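# Press the gauge pin on the magnet-marked fixture post

## Task

Find the post of the checking fixture that has the yellow magnet on it. Drive that post's gauge pin fully home and keep it there for about one second; after that the spring is allowed to return it. The other three pins must not be disturbed, and the magnet must stay where it is.

## Robot and tools

Robot: two six-joint arms, left_arm and right_arm, each ending in a two-finger parallel gripper with a camera on the wrist (cam_left_wrist and cam_right_wrist, both 896x504). The fingers point along the gripper's +z axis and close along its y axis. end_effector_position is the point between the pads when shut; closed fingertips reach about 19 mm past it, open ones about 6 mm. A camera block sticks out about 10 cm toward the gripper's +x side and rotates with it.

Frames: the scene frame has its origin at table-top height midway between the arms, +z up, +x out over the table, left_arm toward +y. Calibrated bases: left_arm at (+0.060, +0.928, 0), right_arm at (-0.064, -0.817, 0), both nearly unrotated. Each arm reports its hand position (m), quaternion and velocities in its own base frame. Motion offsets are measured along the axes of that arm's current Hand target, not the world.

execute_actions(actions, cameras): actions is a list of actions; each action is a table of up to 15 rows, one row per 1/30 s step, and a short table keeps its final row until 15 steps (0.5 s) have passed. Every row holds 18 numbers in [-1, 1] covering both arms even if one stays still: left dx, dy, dz, rx, ry, rz, gripper position, force_limit, speed, then the same nine for the right. The six pose numbers are an offset, not a pose: they are counted from the Hand target as it stood when the action began, scaled so 1.0 = 0.6 m or 180 degrees; rx, ry, rz form one rotation vector. Rows inside one action do not add up, but consecutive actions do. All-zero pose numbers re-command the current Hand target. An empty list just returns state and images. cameras: list of names; omitted or ["all"] gives all, [] gives none, a wrong name voids the call.

move(target, speed, blend, stop_force, zero, blocking, cameras): target is one 18-number row, or up to 15 rows, same layout and scale; every row is an offset from the same starting Hand targets, not from the previous row. speed is path top speed in m/s (0.002 to 4.2, default 0.25; rotation up to twice that in rad/s), one value or one per target. blend, in m, rounds corners in a list. stop_force, 6 to 120 N for both arms, ends an arm's path when its wrist sensor feels that much push against its direction of travel; do not rely on it while the gripper rotates, and leave it out when backing away from a surface. zero (default true) re-zeros moving arms first; false keeps the old zero so successive presses accumulate. blocking=false returns after about 0.5 s but cannot be combined with stop_force. Moves do not avoid obstacles and cap at 10 s. The result ends with a move: line: done (within 3 mm and 2 degrees), off_target, moving, held or fault, plus limits=paced (pose clipped) or limits=held (steps withheld).

wait(seconds 0 to 10) lets time pass holding the last command. stop brakes a running move. zoom_image(camera, region [x0, y0, x1, y1] in pixels, at most 504x504) enlarges part of the latest wrist image. zero_wrist_force(arm) tares that arm's force reading. read_manual only gives licence text. finished_scene(scene 1 to 3) ends the scene for good; call it only once the goal holds.

Gripper numbers: position +1 = open 85 mm, about -0.8 = pads touching, -1 = close until blocked. force_limit and speed (both default +1) set grip strength and closing rate (about 20, 85, 150 mm/s at -1, 0, +1). To leave a gripper unchanged, repeat its last three numbers; a 0 is a real command. object_status: 0 moving, 1 blocked while opening, 2 blocked while closing (a grip), 3 reached the request. position_measured is in counts: 3 open, 130 about 40 mm, 230 pads together.

Control facts: the commanded orientation is clipped to within 32 degrees of the measured one each step; motion trails commands by about 0.2 s; a gripper can settle short of its Hand target, and the next command, even zeros, asks for it again. To stop pressing on something, command a target back beyond the gripper. Wrist force and torque are given along the gripper's own axes, plus a line for the peak since last shown.

Hazards: a net outside force around 150 N (plus or minus 25) or joint torque at its limit triggers a 10 s fault stop; the arms are stiff, so aiming even slightly past a firm contact can cause one. Motor temperatures of 70 °C bring a MOTOR HOT line and 85 °C brakes the arm for 30 to 60 s. Keep the arms apart; a hard hit between them can fail the scene. Nothing may fall or be left off the table. Avoid slams, drops and very hard pushes. For this job, locate the magnet post in the images, line the closed gripper up over that pin, approach slowly with a modest stop_force, press to full depth, wait about one second, then retreat without brushing the magnet or neighbouring pins.

Each tool is called as name(argument=value, ...), one argument or row to a line, values as JSON.

## Session

execute_actions(
  actions=[],
)

Scene clock: 0.00 s.
left_arm: end_effector_position=(+0.6452, +0.5338, +0.3687) position_measured=3 object_status=3 end_effector_quat_wxyz=(+0.054, +0.895, -0.431, +0.101) | right_arm: end_effector_position=(+1.0094, -0.4085, +0.1239) position_measured=3 object_status=3 end_effector_quat_wxyz=(+0.497, -0.362, -0.574, -0.541)
Joint positions: left_arm=[0.541 -1.507 2.094 -2.179 -1.799 -1.706] | right_arm=[2.693 -2.576 -1.22 -2.623 2.507 -0.374]
Joint velocities: within noise
Joint torques (N m): no reading
Motor temperatures (°C): left_arm=[24 36 26 39 35 34] | right_arm=[29 36 36 38 34 39]
Wrist force (N): no reading
Wrist torque (N m): no reading
Wrist force, peak (N): no reading
Hand target: left_arm +0.6452, +0.5338, +0.3687; +0.054, +0.895, -0.431, +0.101 | right_arm +1.0094, -0.4085, +0.1239; +0.497, -0.362, -0.574, -0.541
Tool commands: left_gripper/position=+1.0 left_gripper/force_limit=+1.0 left_gripper/speed=+1.0 right_gripper/position=+1.0 right_gripper/force_limit=+1.0 right_gripper/speed=+1.0

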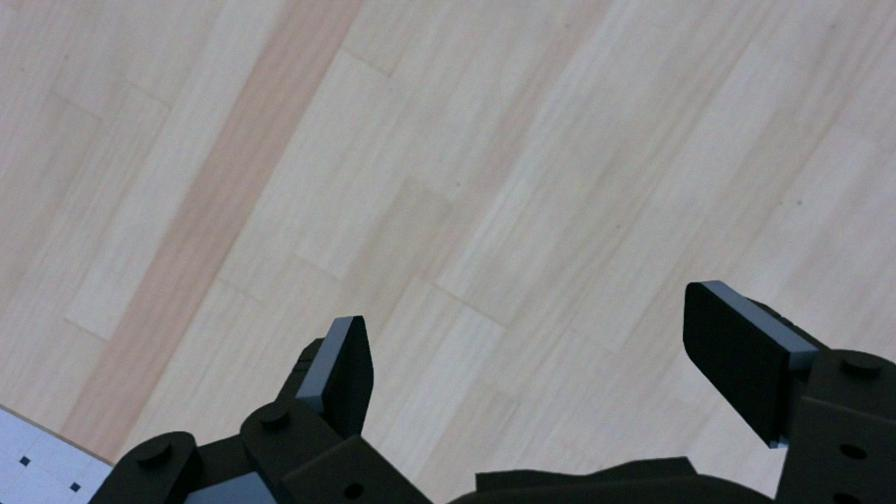

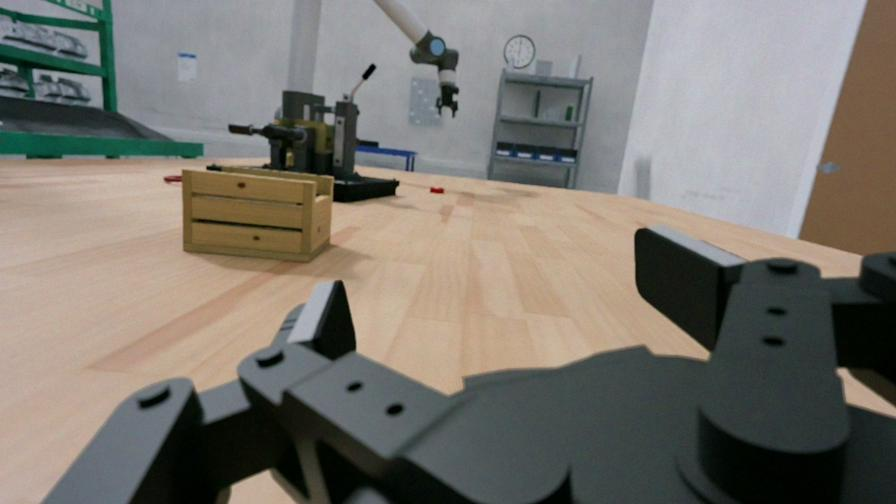

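zoom_image(
  camera="cam_right_wrist",
  region=[160, 40, 480, 220],
)

Scaled by 1.575 from the camera's 896x504 image, which has a finer 1280x720 frame.

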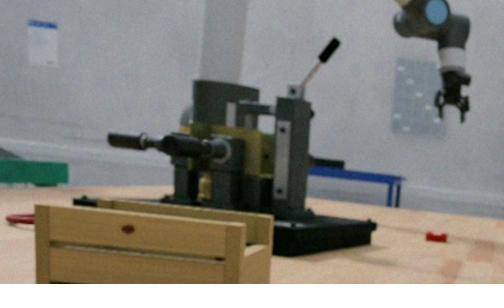

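move(
  target=[0.922,0.355,-0.177,0,0,0,1,1,1,0,0,0,0,0,0,1,1,1],
  speed=0.5,
)

Scene clock: 3.20 s.
left_arm: end_effector_position=(+0.8010, +0.0001, +0.5995) position_measured=3 object_status=3 end_effector_quat_wxyz=(+0.054, +0.895, -0.431, +0.101) | right_arm: end_effector_position=(+1.0094, -0.4085, +0.1239) position_measured=3 object_status=3 end_effector_quat_wxyz=(+0.497, -0.362, -0.574, -0.541)
Joint positions: left_arm=[-0.187 -1.722 1.983 -2 -1.726 -2.445] | right_arm=[2.693 -2.576 -1.22 -2.623 2.507 -0.374]
Joint velocities: within noise
Joint torques (N m): left_arm=[-15.12 -41.94 -127.28 -7.36 4.17 -4.19] | right_arm=[1.58 245.74 71.76 -2.84 1.03 0.26]
Motor temperatures (°C): left_arm=[24 36 26 39 35 34] | right_arm=[29 36 36 38 34 39]
Wrist force (N): left_arm=[-0.4 -0.6 0.5] | right_arm=[0.0 0.3 0.3]
Wrist torque (N m): left_arm=[-0.12 0.01 -0.05] | right_arm=[0.06 0.01 -0.01]
Wrist force, peak (N): left_arm=[4.3 1.7 -0.3] | right_arm=[0.1 0.2 0.6]
Hand target: left_arm +0.8011, -0.0001, +0.5996; +0.054, +0.895, -0.431, +0.101 | right_arm +1.0094, -0.4085, +0.1239; +0.497, -0.362, -0.574, -0.541
Off the commanded pose: left_arm 0.000 m, 0 deg | right_arm 0.000 m, 0 deg.
move: done
camera_calibration:
cam_left_wrist: T_world_to_cam=[[-0.854395, -0.519376, -0.0160802, 0.71085], [-0.518451, 0.849978, 0.0935224, 0.382402], [-0.0349055, 0.0882418, -0.995487, 0.750778], [0, 0, 0, 1]] pos_world=[0.831809, -0.0220849, 0.723058]

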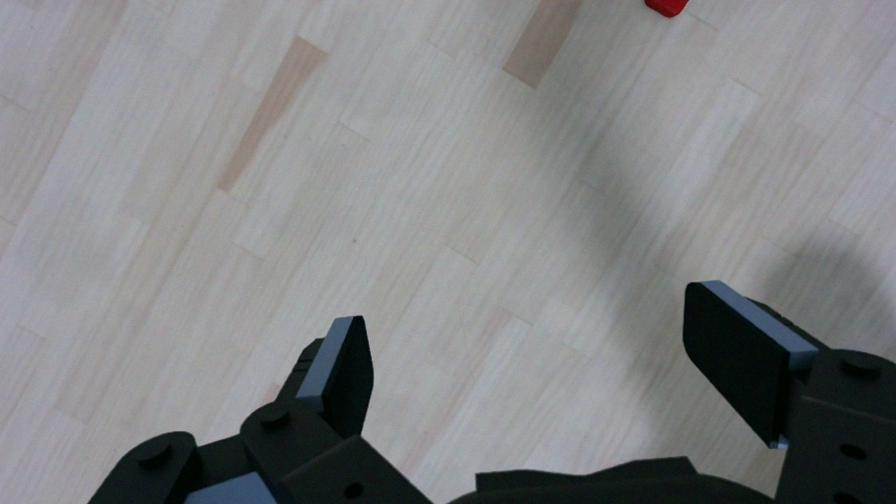

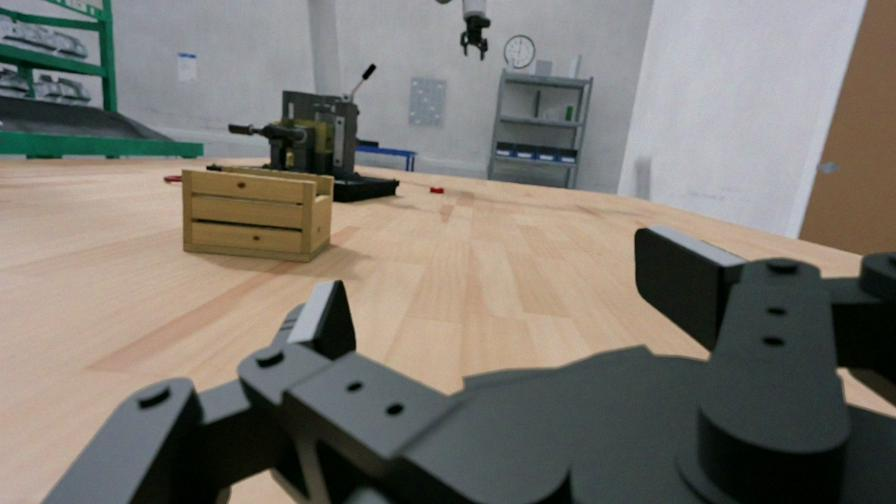

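move(
  target=[0.145,0.639,-0.045,0,0,0,1,1,1,0,0,0,0,0,0,1,1,1],
  speed=0.5,
)

Scene clock: 5.00 s.
left_arm: end_effector_position=(+0.5506, -0.3001, +0.6490) position_measured=3 object_status=3 end_effector_quat_wxyz=(+0.054, +0.895, -0.431, +0.101) | right_arm: end_effector_position=(+1.0094, -0.4085, +0.1239) position_measured=3 object_status=3 end_effector_quat_wxyz=(+0.497, -0.362, -0.574, -0.541)
Joint positions: left_arm=[-0.809 -1.999 2.108 -1.907 -1.6 -3.057] | right_arm=[2.693 -2.576 -1.22 -2.623 2.507 -0.374]
Joint velocities: within noise
Joint torques (N m): left_arm=[-9.61 -29.54 -128.28 -7.04 6.3 -5.24] | right_arm=[0.13 250.97 72.98 -2.24 1.23 0.2]
Motor temperatures (°C): left_arm=[24 36 26 39 35 34] | right_arm=[29 36 36 38 34 39]
Wrist force (N): left_arm=[-0.2 -0.2 0.2] | right_arm=[0.2 0.1 0.2]
Wrist torque (N m): left_arm=[-0.09 0.05 0.01] | right_arm=[0.01 -0.03 0.00]
Wrist force, peak (N): left_arm=[-1.2 -4.5 0.7] | right_arm=[0.1 0.5 0.5]
Hand target: left_arm +0.5506, -0.3002, +0.6492; +0.054, +0.895, -0.431, +0.101 | right_arm +1.0094, -0.4085, +0.1239; +0.497, -0.362, -0.574, -0.541
Off the commanded pose: left_arm 0.000 m, 0 deg | right_arm 0.000 m, 0 deg.
move: done
camera_calibration:
cam_left_wrist: T_world_to_cam=[[-0.854394, -0.519378, -0.0160466, 0.341814], [-0.518445, 0.849966, 0.0936585, 0.502919], [-0.035005, 0.0883406, -0.995475, 0.817876], [0, 0, 0, 1]] pos_world=[0.581409, -0.322185, 0.772558]

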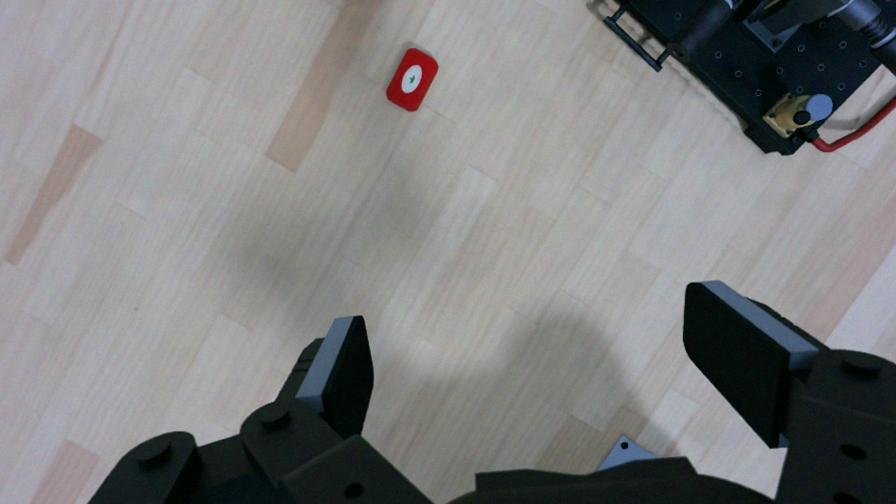

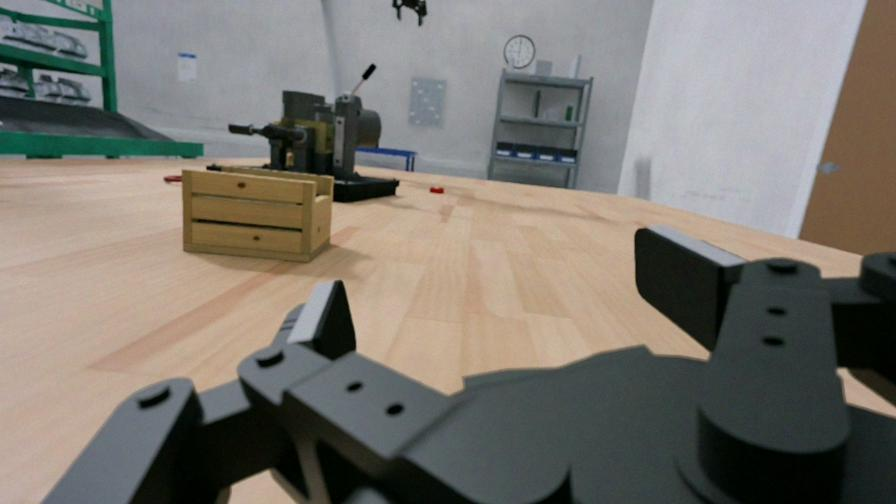

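move(
  target=[0.2285,0.507,0.0585,0,0,0,1,1,1,0,0,0,0,0,0,1,1,1],
  speed=0.5,
)

zoom_image(
  camera="cam_left_wrist",
  region=[392, 0, 896, 504],
)

Scene clock: 6.73 s.
left_arm: end_effector_position=(+0.4009, -0.6002, +0.6490) position_measured=3 object_status=3 end_effector_quat_wxyz=(+0.054, +0.895, -0.431, +0.101) | right_arm: end_effector_position=(+1.0094, -0.4085, +0.1239) position_measured=3 object_status=3 end_effector_quat_wxyz=(+0.497, -0.362, -0.574, -0.541)
Joint positions: left_arm=[-1.304 -1.88 2.037 -1.943 -1.49 -3.54] | right_arm=[2.693 -2.576 -1.22 -2.623 2.507 -0.374]
Joint velocities: within noise
Joint torques (N m): left_arm=[-22.04 -0.95 -135.78 -14.14 5.35 -2.93] | right_arm=[4.78 252.39 72.37 -1.72 1.45 0.89]
Motor temperatures (°C): left_arm=[24 36 26 39 35 34] | right_arm=[29 36 36 38 34 39]
Wrist force (N): left_arm=[0.1 -0.8 -0.3] | right_arm=[-0.1 0.2 0.2]
Wrist torque (N m): left_arm=[-0.17 0.00 0.05] | right_arm=[0.04 0.02 -0.01]
Wrist force, peak (N): left_arm=[1.9 4.1 0.7] | right_arm=[-0.3 0.3 0.5]
Hand target: left_arm +0.4008, -0.6005, +0.6489; +0.054, +0.895, -0.431, +0.101 | right_arm +1.0094, -0.4085, +0.1239; +0.497, -0.362, -0.574, -0.541
Off the commanded pose: left_arm 0.000 m, 0 deg | right_arm 0.000 m, 0 deg.
move: done
camera_calibration:
cam_left_wrist: T_world_to_cam=[[-0.854391, -0.519383, -0.0160287, 0.0579759], [-0.518456, 0.849984, 0.0934379, 0.680653], [-0.0349059, 0.0881427, -0.995496, 0.839006], [0, 0, 0, 1]] pos_world=[0.431709, -0.622385, 0.772558]

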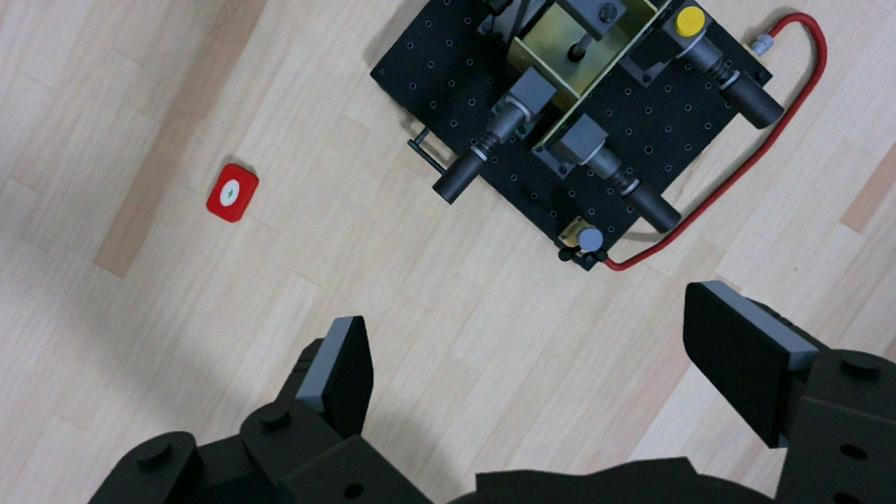

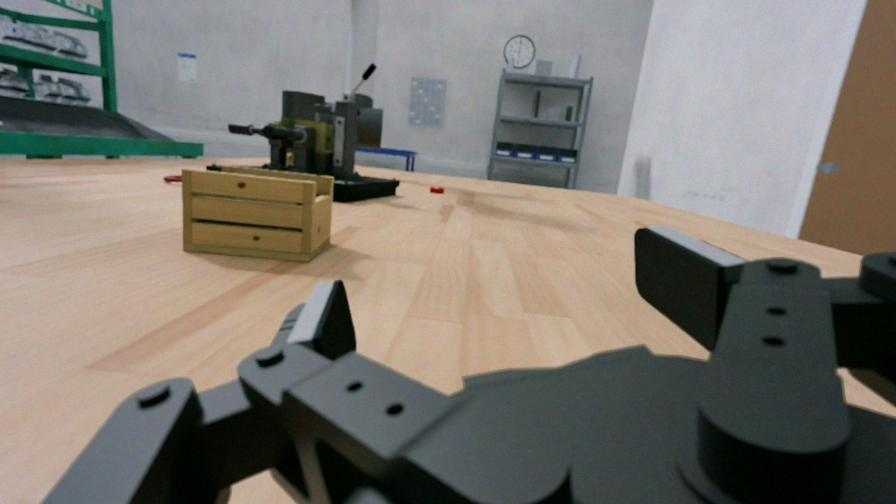

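Scaled by 1.000.

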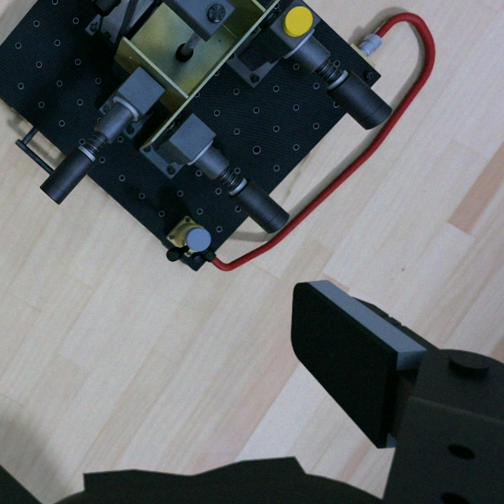

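move(
  target=[0.247,0.368,0.061,0,0,0,-1,1,1,0,0,0,0,0,0,1,1,1],
  speed=0.5,
  cameras=["cam_left_wrist"],
)

zoom_image(
  camera="cam_left_wrist",
  region=[200, 40, 704, 400],
)

Scene clock: 9.27 s.
left_arm: end_effector_position=(+0.3233, -0.8572, +0.6490) position_measured=235 object_status=3 end_effector_quat_wxyz=(+0.054, +0.895, -0.431, +0.101) | right_arm: end_effector_position=(+1.0094, -0.4085, +0.1239) position_measured=3 object_status=3 end_effector_quat_wxyz=(+0.497, -0.362, -0.574, -0.541)
Joint positions: left_arm=[-1.475 -1.629 1.839 -1.977 -1.454 -3.708] | right_arm=[2.693 -2.576 -1.22 -2.623 2.507 -0.374]
Joint velocities: within noise
Joint torques (N m): left_arm=[-8.52 -60.35 -132.82 -6.59 5.41 -4.02] | right_arm=[1.88 257.47 74.05 -1.18 2.65 1.76]
Motor temperatures (°C): left_arm=[24 36 26 39 35 34] | right_arm=[29 36 36 38 34 39]
Wrist force (N): left_arm=[-0.1 -1.0 0.1] | right_arm=[0.1 0.4 -0.1]
Wrist torque (N m): left_arm=[-0.17 0.01 0.03] | right_arm=[0.07 -0.02 0.00]
Wrist force, peak (N): left_arm=[-2.2 -4.7 -0.9] | right_arm=[0.3 0.7 0.4]
Hand target: left_arm +0.3233, -0.8575, +0.6490; +0.054, +0.895, -0.431, +0.101 | right_arm +1.0094, -0.4085, +0.1239; +0.497, -0.362, -0.574, -0.541
Off the commanded pose: left_arm 0.000 m, 0 deg | right_arm 0.000 m, 0 deg.
move: done
camera_calibration:
cam_left_wrist: T_world_to_cam=[[-0.854391, -0.519383, -0.0160287, -0.141754], [-0.518456, 0.849984, 0.0934379, 0.858782], [-0.0349059, 0.0881427, -0.995496, 0.858941], [0, 0, 0, 1]] pos_world=[0.354109, -0.879285, 0.772558]
Images, in order (width x height): cam_left_wrist 896x504.

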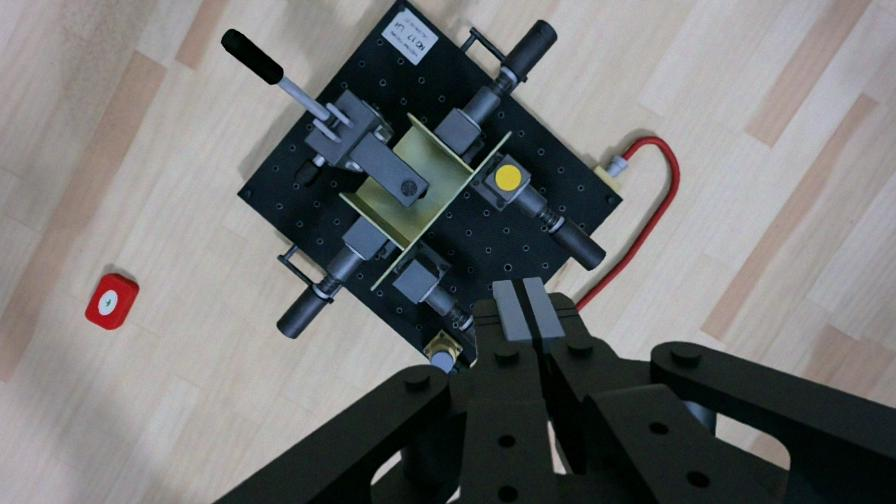

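Scaled by 1.000.

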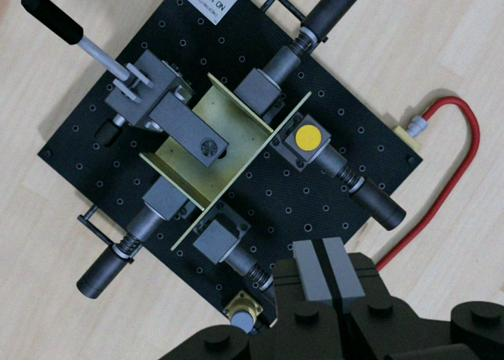

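move(
  target=[-0.306,0.3835,0.358,-0.0872,-0.0367,0.7691,-1,1,1,0,0,0,0,0,0,1,1,1],
  speed=0.5,
)

Scene clock: 15.80 s.
left_arm: end_effector_position=(+0.0604, -0.9006, +0.4003) position_measured=235 object_status=3 end_effector_quat_wxyz=(+0.000, +0.092, +0.996, +0.000) | right_arm: end_effector_position=(+1.0094, -0.4085, +0.1239) position_measured=3 object_status=3 end_effector_quat_wxyz=(+0.497, -0.362, -0.574, -0.541)
Joint positions: left_arm=[-1.728 -1.471 1.983 -2.082 -1.571 -1.544] | right_arm=[2.693 -2.576 -1.22 -2.623 2.507 -0.374]
Joint velocities: within noise
Joint torques (N m): left_arm=[-21.85 -85.47 -75.96 -13.14 5.36 3.36] | right_arm=[-3.14 252.22 73.35 -0.82 3.57 3.17]
Motor temperatures (°C): left_arm=[24 36 26 39 35 34] | right_arm=[29 36 36 37 34 39]
Wrist force (N): left_arm=[0.3 -0.1 0.0] | right_arm=[-0.1 0.1 0.3]
Wrist torque (N m): left_arm=[-0.10 -0.17 0.06] | right_arm=[0.01 0.02 0.00]
Wrist force, peak (N): left_arm=[0.5 -1.7 -0.9] | right_arm=[0.2 0.7 0.1]
Hand target: left_arm +0.0604, -0.9006, +0.4003; +0.000, +0.092, +0.996, +0.000 | right_arm +1.0094, -0.4085, +0.1239; +0.497, -0.362, -0.574, -0.541
Off the commanded pose: left_arm 0.000 m, 0 deg | right_arm 0.000 m, 0 deg.
move: done
camera_calibration:
cam_left_wrist: T_world_to_cam=[[0.308523, 0.951207, 0.00439041, 0.853068], [0.902122, -0.29406, 0.315761, -0.422501], [0.301645, -0.0934588, -0.948829, 0.403461], [0, 0, 0, 1]] pos_world=[-0.00374575, -0.897978, 0.51248]

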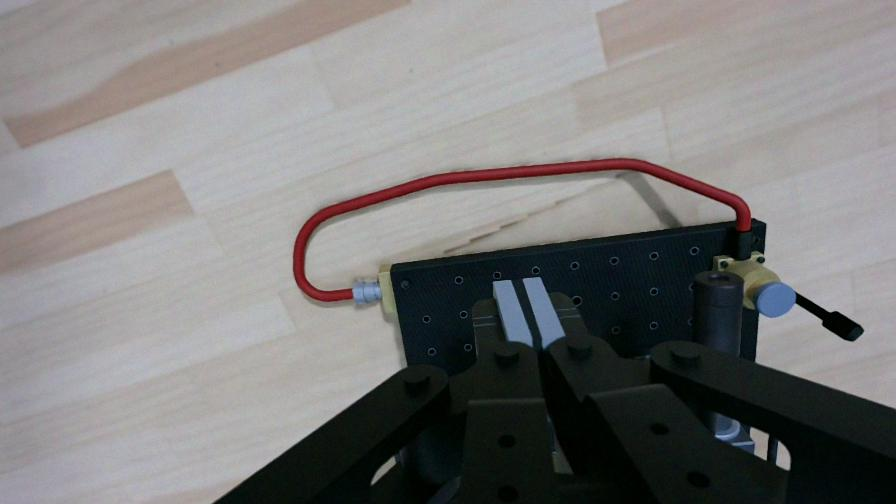

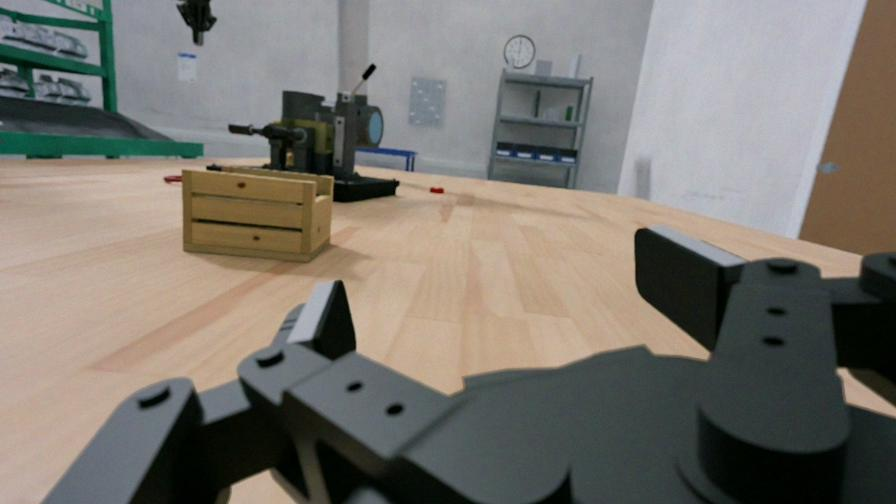

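move(
  target=[0,0,0.117,0,0,0.999,-1,1,1,0,0,0,0,0,0,1,1,1],
  speed=0.6,
)

zoom_image(
  camera="cam_left_wrist",
  region=[300, 0, 804, 360],
)

Scene clock: 20.23 s.
left_arm: end_effector_position=(+0.0604, -0.9005, +0.3301) position_measured=235 object_status=3 end_effector_quat_wxyz=(+0.000, +0.996, -0.091, +0.000) | right_arm: end_effector_position=(+1.0094, -0.4085, +0.1239) position_measured=3 object_status=3 end_effector_quat_wxyz=(+0.497, -0.362, -0.574, -0.541)
Joint positions: left_arm=[-1.728 -1.423 2.041 -2.188 -1.571 1.595] | right_arm=[2.693 -2.576 -1.22 -2.623 2.507 -0.374]
Joint velocities: within noise
Joint torques (N m): left_arm=[17.76 -93.37 -72.48 -12.8 -4.66 3.94] | right_arm=[-5.59 256.15 74.77 -0.83 3.59 3.84]
Motor temperatures (°C): left_arm=[24 36 26 39 35 34] | right_arm=[29 36 36 37 34 39]
Wrist force (N): left_arm=[0.3 -0.2 -0.4] | right_arm=[0.2 0.1 -0.1]
Wrist torque (N m): left_arm=[-0.10 -0.19 0.06] | right_arm=[0.02 -0.04 0.00]
Wrist force, peak (N): left_arm=[0.9 0.3 -0.8] | right_arm=[0.2 0.5 0.7]
Hand target: left_arm +0.0604, -0.9005, +0.3301; +0.000, +0.996, -0.091, +0.000 | right_arm +1.0094, -0.4085, +0.1239; +0.497, -0.362, -0.574, -0.541
Off the commanded pose: left_arm 0.000 m, 0 deg | right_arm 0.000 m, 0 deg.
move: done
camera_calibration:
cam_left_wrist: T_world_to_cam=[[-0.305612, -0.95215, 0.00325327, -0.823192], [-0.902878, 0.290879, 0.316544, 0.235134], [-0.302344, 0.0938025, -0.948572, 0.541896], [0, 0, 0, 1]] pos_world=[0.124558, -0.90303, 0.442275]

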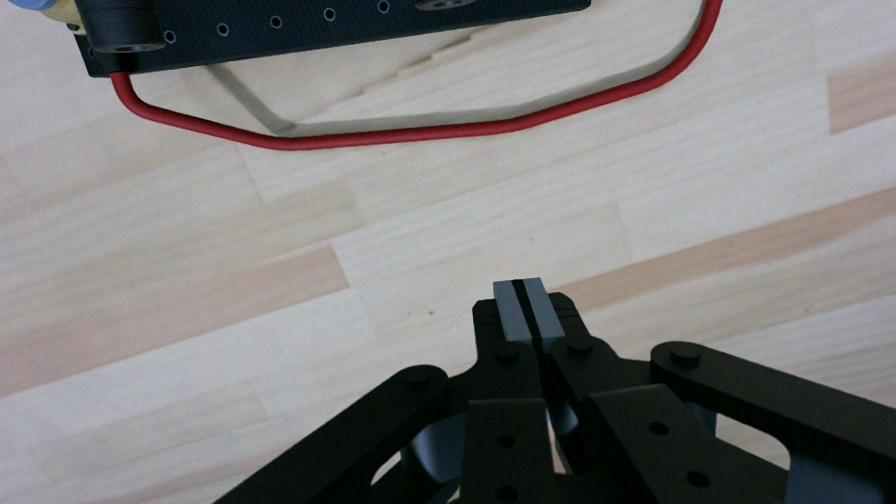

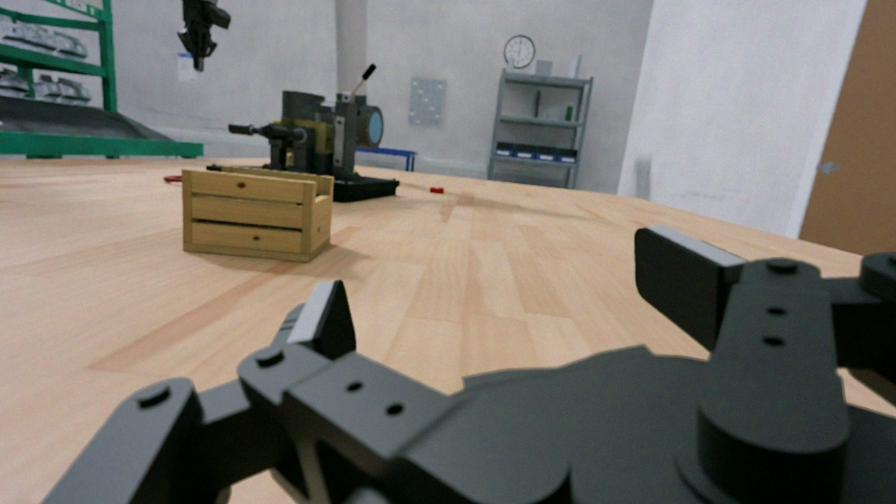

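Scaled by 1.000.

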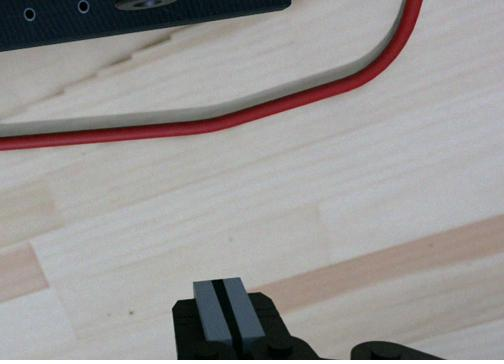

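move(
  target=[0.05,0,0.2467,0,0,0,-1,1,1,0,0,0,0,0,0,1,1,1],
  speed=0.3,
)

zoom_image(
  camera="cam_right_wrist",
  region=[160, 40, 480, 220],
)

Scene clock: 22.33 s.
left_arm: end_effector_position=(+0.0898, -0.9058, +0.1822) position_measured=235 object_status=3 end_effector_quat_wxyz=(+0.000, +0.996, -0.091, +0.000) | right_arm: end_effector_position=(+1.0094, -0.4085, +0.1239) position_measured=3 object_status=3 end_effector_quat_wxyz=(+0.497, -0.362, -0.574, -0.541)
Joint positions: left_arm=[-1.694 -1.284 2.127 -2.413 -1.571 1.629] | right_arm=[2.693 -2.576 -1.22 -2.623 2.507 -0.374]
Joint velocities: within noise
Joint torques (N m): left_arm=[19.13 -114.27 -52.88 -14.49 1.17 2.81] | right_arm=[-3.17 253.74 73.06 -1.1 3.4 3.89]
Motor temperatures (°C): left_arm=[24 36 26 39 35 34] | right_arm=[29 36 36 37 34 39]
Wrist force (N): left_arm=[-0.3 0.1 0.1] | right_arm=[0.2 0.1 0.2]
Wrist torque (N m): left_arm=[-0.06 -0.06 0.04] | right_arm=[0.02 -0.04 0.00]
Wrist force, peak (N): left_arm=[-0.3 0.1 -4.2] | right_arm=[0.4 0.6 0.3]
Hand target: left_arm +0.0898, -0.9058, +0.1821; +0.000, +0.996, -0.091, +0.000 | right_arm +1.0094, -0.4085, +0.1239; +0.497, -0.362, -0.574, -0.541
Off the commanded pose: left_arm 0.000 m, 0 deg | right_arm 0.000 m, 0 deg.
move: done
camera_calibration:
cam_left_wrist: T_world_to_cam=[[-0.30581, -0.952087, 0.00332559, -0.81877], [-0.902811, 0.291088, 0.316544, 0.310335], [-0.302345, 0.0937998, -0.948572, 0.411026], [0, 0, 0, 1]] pos_world=[0.154058, -0.908429, 0.294376]

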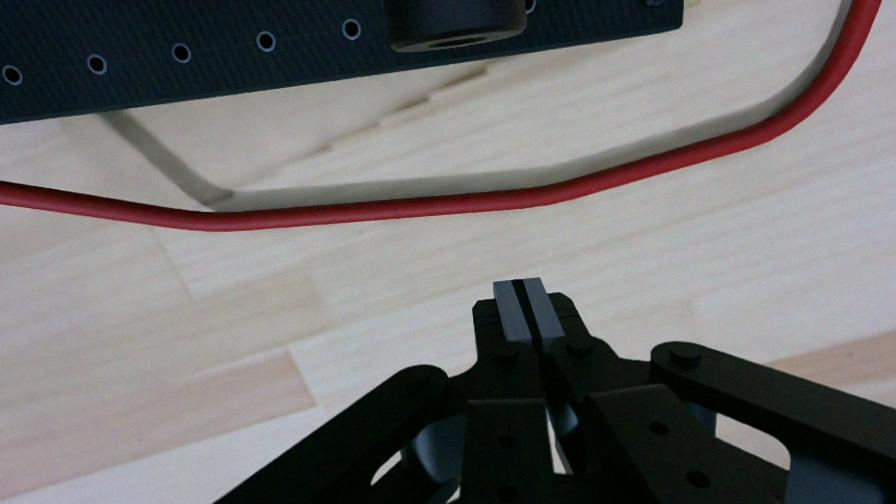

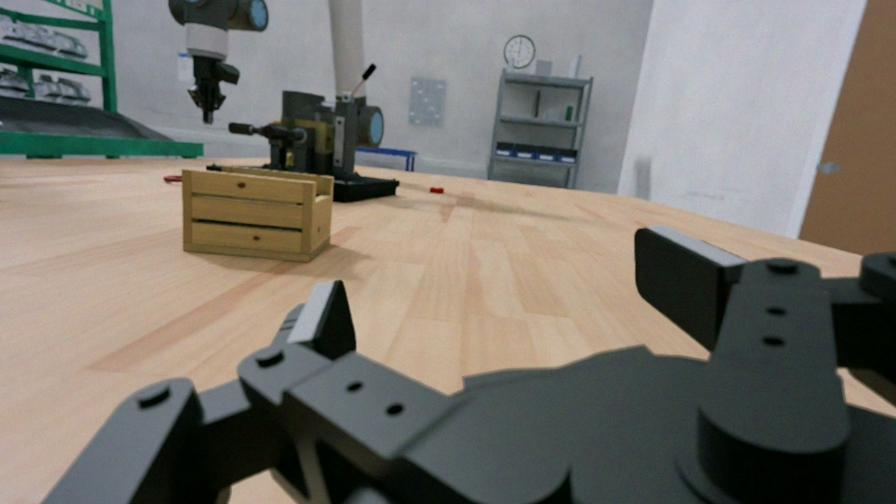

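Scaled by 1.575 from the camera's 896x504 image, which has a finer 1280x720 frame.

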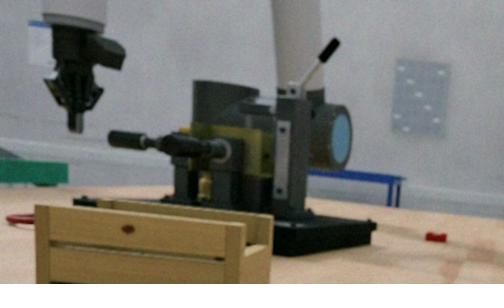

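zoom_image(
  camera="cam_right_wrist",
  region=[180, 80, 280, 160],
)

zoom_image(
  camera="cam_left_wrist",
  region=[320, 0, 620, 200],
)

Scaled by 5.040 from the camera's 896x504 image, which has a finer 1280x720 frame.

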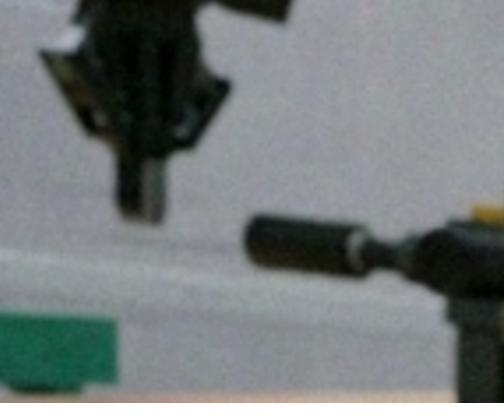

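Scaled by 1.680 from the camera's 896x504 image, which has a finer 1280x720 frame.

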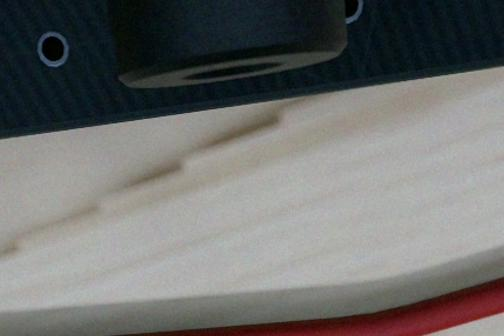

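move(
  target=[
    [0,0,0.02,0,0,0,-1,1,1,0,0,0,0,0,0,1,1,1],
    [0.07,0,0.02,0,0,0,-1,1,1,0,0,0,0,0,0,1,1,1],
  ],
  speed=0.2,
)

zoom_image(
  camera="cam_right_wrist",
  region=[180, 80, 280, 160],
)

zoom_image(
  camera="cam_left_wrist",
  region=[300, 0, 700, 350],
)

Scene clock: 25.53 s.
left_arm: end_effector_position=(+0.1310, -0.9134, +0.1701) position_measured=235 object_status=3 end_effector_quat_wxyz=(+0.000, +0.996, -0.091, +0.000) | right_arm: end_effector_position=(+1.0094, -0.4085, +0.1239) position_measured=3 object_status=3 end_effector_quat_wxyz=(+0.497, -0.362, -0.574, -0.541)
Joint positions: left_arm=[-1.648 -1.26 2.116 -2.426 -1.571 1.675] | right_arm=[2.693 -2.576 -1.22 -2.623 2.507 -0.374]
Joint velocities: within noise
Joint torques (N m): left_arm=[31.73 -111.49 -99.16 -7.09 3.69 1.99] | right_arm=[-1.27 252.33 73.33 -1.08 3.13 3.67]
Motor temperatures (°C): left_arm=[24 36 26 39 35 34] | right_arm=[29 36 36 37 34 39]
Wrist force (N): left_arm=[0.0 0.0 -0.3] | right_arm=[0.1 0.4 0.0]
Wrist torque (N m): left_arm=[-0.10 -0.07 0.03] | right_arm=[0.07 -0.02 -0.01]
Wrist force, peak (N): left_arm=[-2.5 0.0 0.5] | right_arm=[0.1 0.3 0.8]
Hand target: left_arm +0.1312, -0.9134, +0.1701; +0.000, +0.996, -0.091, +0.000 | right_arm +1.0094, -0.4085, +0.1239; +0.497, -0.362, -0.574, -0.541
Off the commanded pose: left_arm 0.000 m, 0 deg | right_arm 0.000 m, 0 deg.
move: done
camera_calibration:
cam_left_wrist: T_world_to_cam=[[-0.30581, -0.952087, 0.00332571, -0.813301], [-0.902811, 0.291089, 0.316544, 0.353486], [-0.302345, 0.0937998, -0.948572, 0.412583], [0, 0, 0, 1]] pos_world=[0.195158, -0.915929, 0.282176]

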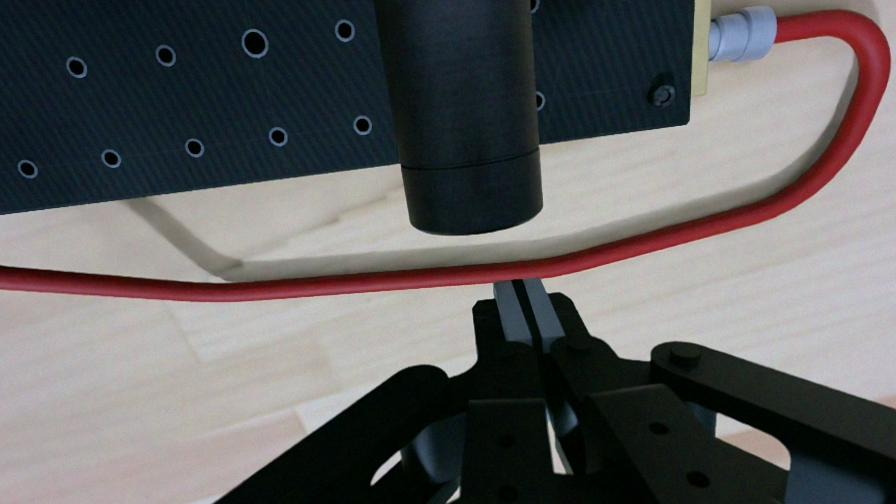

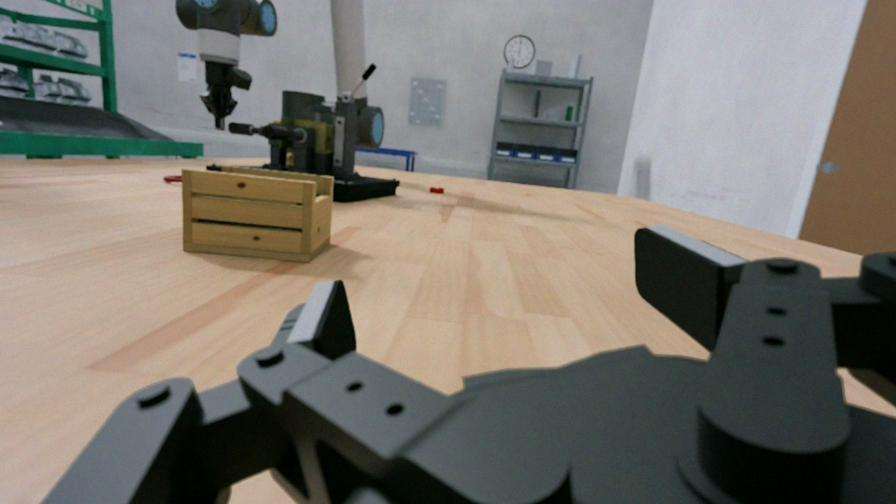

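Scaled by 5.040 from the camera's 896x504 image, which has a finer 1280x720 frame.

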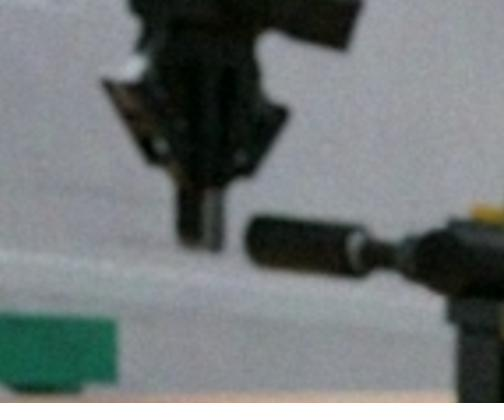

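Scaled by 1.260 from the camera's 896x504 image, which has a finer 1280x720 frame.

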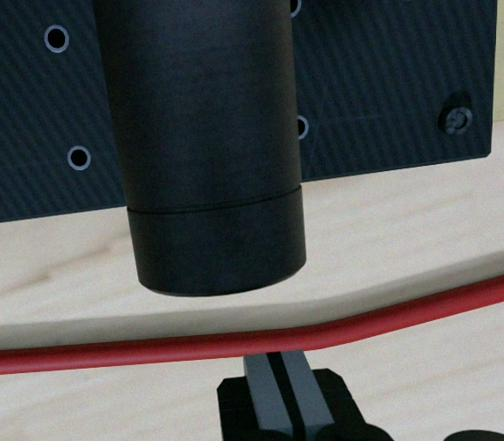

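move(
  target=[0,-0.0167,0,0,0,0,-1,1,1,0,0,0,0,0,0,1,1,1],
  speed=0.2,
  cameras=[],
)

move(
  target=[0.06,0,0,0,0,0,-1,1,1,0,0,0,0,0,0,1,1,1],
  speed=0.02,
  stop_force=10,
)

zoom_image(
  camera="cam_left_wrist",
  region=[300, 0, 700, 350],
)

Scene clock: 27.47 s.
left_arm: end_effector_position=(+0.1329, -0.9037, +0.1701) position_measured=235 object_status=3 end_effector_quat_wxyz=(+0.000, +0.996, -0.091, +0.000) | right_arm: end_effector_position=(+1.0094, -0.4085, +0.1239) position_measured=3 object_status=3 end_effector_quat_wxyz=(+0.497, -0.362, -0.574, -0.541)
Joint positions: left_arm=[-1.647 -1.268 2.129 -2.43 -1.571 1.677] | right_arm=[2.693 -2.576 -1.22 -2.623 2.507 -0.374]
Joint velocities: within noise
Joint torques (N m): left_arm=[21.41 -157.73 -52.97 -12.85 -1.8 2.65] | right_arm=[-9.41 254.67 74.1 -0.27 3.25 3.99]
Motor temperatures (°C): left_arm=[24 36 26 39 35 34] | right_arm=[29 36 36 37 34 39]
Wrist force (N): left_arm=[-0.3 -0.1 -0.1] | right_arm=[0.4 0.3 0.3]
Wrist torque (N m): left_arm=[-0.13 -0.03 0.03] | right_arm=[0.05 -0.07 -0.01]
Wrist force, peak (N): left_arm=[-0.2 -0.8 -0.1] | right_arm=[0.2 0.5 0.5]
Hand target: left_arm +0.1330, -0.9036, +0.1701; +0.000, +0.996, -0.091, +0.000 | right_arm +1.0094, -0.4085, +0.1239; +0.497, -0.362, -0.574, -0.541
Off the commanded pose: left_arm 0.000 m, 0 deg | right_arm 0.000 m, 0 deg.
move: done
No camera images: "cameras" was empty.

Scene clock: 30.30 s.
left_arm: end_effector_position=(+0.1634, -0.9091, +0.1700) position_measured=235 object_status=3 end_effector_quat_wxyz=(+0.000, +0.996, -0.091, +0.000) | right_arm: end_effector_position=(+1.0094, -0.4085, +0.1239) position_measured=3 object_status=3 end_effector_quat_wxyz=(+0.497, -0.362, -0.574, -0.541)
Joint positions: left_arm=[-1.612 -1.259 2.114 -2.425 -1.571 1.711] | right_arm=[2.693 -2.576 -1.22 -2.623 2.507 -0.374]
Joint velocities: within noise
Joint torques (N m): left_arm=[-7 -164.1 -53.28 -11.52 0.89 -3.34] | right_arm=[-6.8 253.98 78.91 -0.54 3.16 4.15]
Motor temperatures (°C): left_arm=[24 36 26 39 35 34] | right_arm=[28 36 36 37 34 39]
Wrist force (N): left_arm=[-8.6 2.1 0.2] | right_arm=[0.0 0.2 0.3]
Wrist torque (N m): left_arm=[-0.12 0.00 0.04] | right_arm=[0.04 0.00 0.00]
Wrist force, peak (N): left_arm=[-10.4 -2.1 -0.3] | right_arm=[0.3 0.3 0.6]
Hand target: left_arm +0.1634, -0.9091, +0.1701; +0.000, +0.996, -0.091, +0.000 (not the last commanded pose) | right_arm +1.0094, -0.4085, +0.1239; +0.497, -0.362, -0.574, -0.541
Off the commanded pose: left_arm 0.005 m, 0 deg | right_arm 0.000 m, 0 deg.
move: contact (left_arm)
camera_calibration:
cam_left_wrist: T_world_to_cam=[[-0.305801, -0.95209, 0.00335459, -0.799407], [-0.902784, 0.29108, 0.316629, 0.381476], [-0.302436, 0.0937969, -0.948544, 0.421995], [0, 0, 0, 1]] pos_world=[0.227558, -0.911729, 0.282176]

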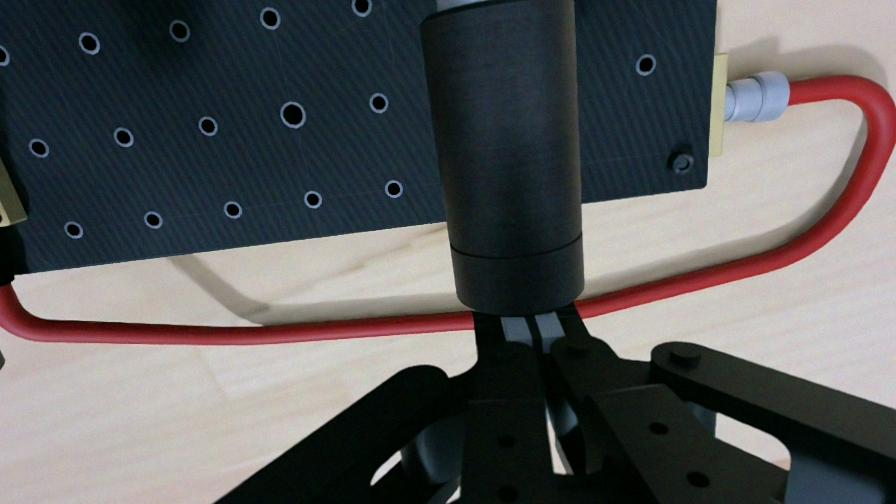

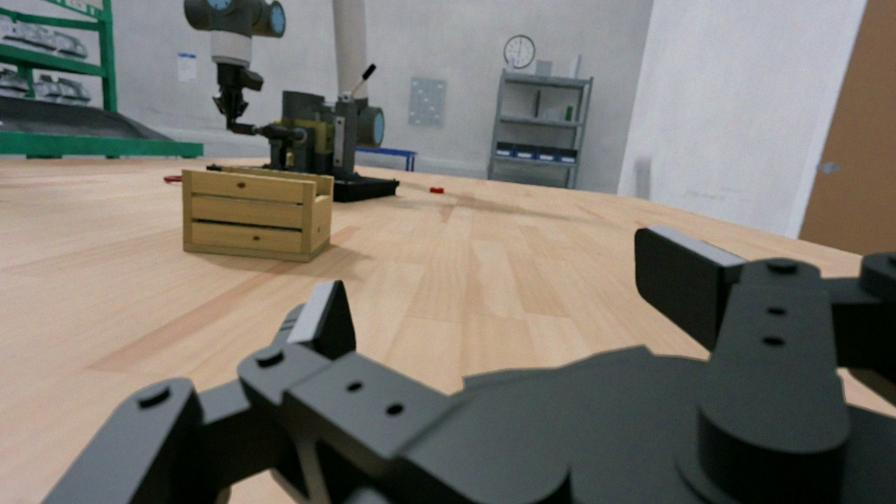

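Scaled by 1.260 from the camera's 896x504 image, which has a finer 1280x720 frame.

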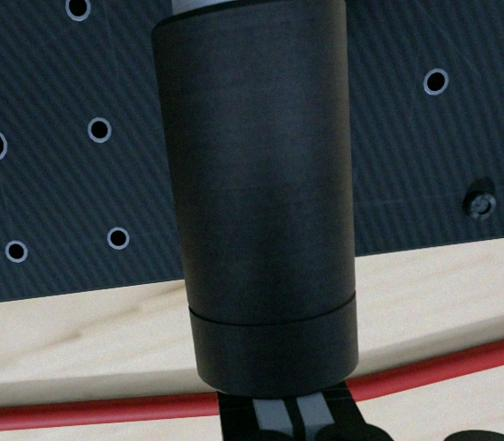

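move(
  target=[0.0133,0,0,0,0,0,-1,1,1,0,0,0,0,0,0,1,1,1],
  speed=0.03,
  stop_force=60,
  zero=false,
)

zoom_image(
  camera="cam_right_wrist",
  region=[180, 80, 280, 160],
)

Scene clock: 31.93 s.
left_arm: end_effector_position=(+0.1712, -0.9106, +0.1701) position_measured=235 object_status=3 end_effector_quat_wxyz=(+0.000, +0.996, -0.091, +0.000) | right_arm: end_effector_position=(+1.0094, -0.4085, +0.1239) position_measured=3 object_status=3 end_effector_quat_wxyz=(+0.497, -0.362, -0.574, -0.541)
Joint positions: left_arm=[-1.604 -1.256 2.11 -2.424 -1.571 1.72] | right_arm=[2.693 -2.576 -1.22 -2.623 2.507 -0.374]
Joint velocities: within noise
Joint torques (N m): left_arm=[27.47 -113.05 -99.14 -8.23 2.54 3.1] | right_arm=[-9.05 252.86 76.62 -0.39 3.21 3.29]
Motor temperatures (°C): left_arm=[24 36 26 39 35 34] | right_arm=[28 36 36 37 34 39]
Wrist force (N): left_arm=[-12.3 -3.0 -0.4] | right_arm=[0.2 0.3 0.3]
Wrist torque (N m): left_arm=[-0.11 -0.06 -0.02] | right_arm=[0.05 -0.04 0.00]
Wrist force, peak (N): left_arm=[-12.8 -3.0 0.1] | right_arm=[0.4 0.5 0.1]
Hand target: left_arm +0.1712, -0.9106, +0.1701; +0.000, +0.996, -0.091, +0.000 | right_arm +1.0094, -0.4085, +0.1239; +0.497, -0.362, -0.574, -0.541
Off the commanded pose: left_arm 0.000 m, 0 deg | right_arm 0.000 m, 0 deg.
move: done
camera_calibration:
cam_left_wrist: T_world_to_cam=[[-0.305801, -0.95209, 0.00335459, -0.798324], [-0.902784, 0.29108, 0.316629, 0.389016], [-0.302436, 0.0937969, -0.948544, 0.424516], [0, 0, 0, 1]] pos_world=[0.235458, -0.913129, 0.282176]

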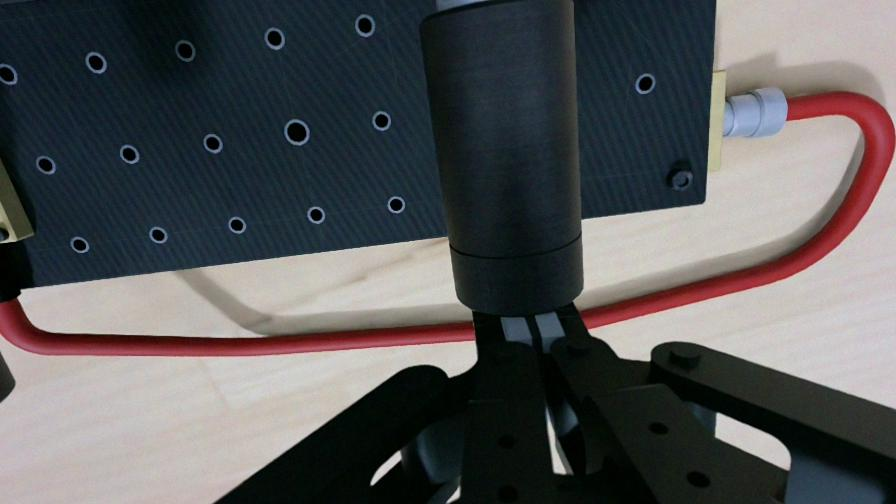

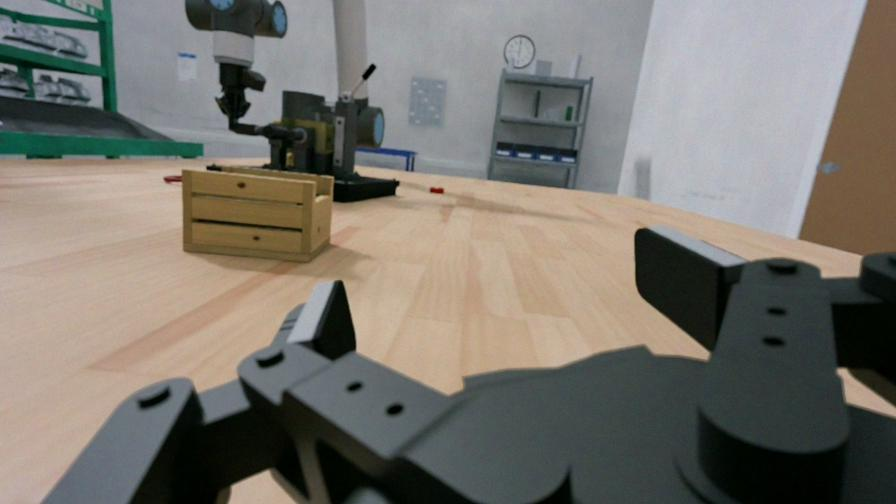

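Scaled by 5.040 from the camera's 896x504 image, which has a finer 1280x720 frame.

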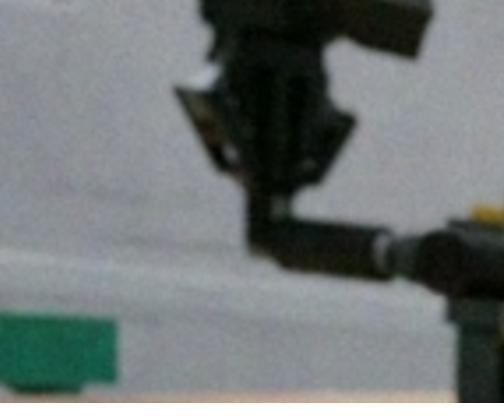

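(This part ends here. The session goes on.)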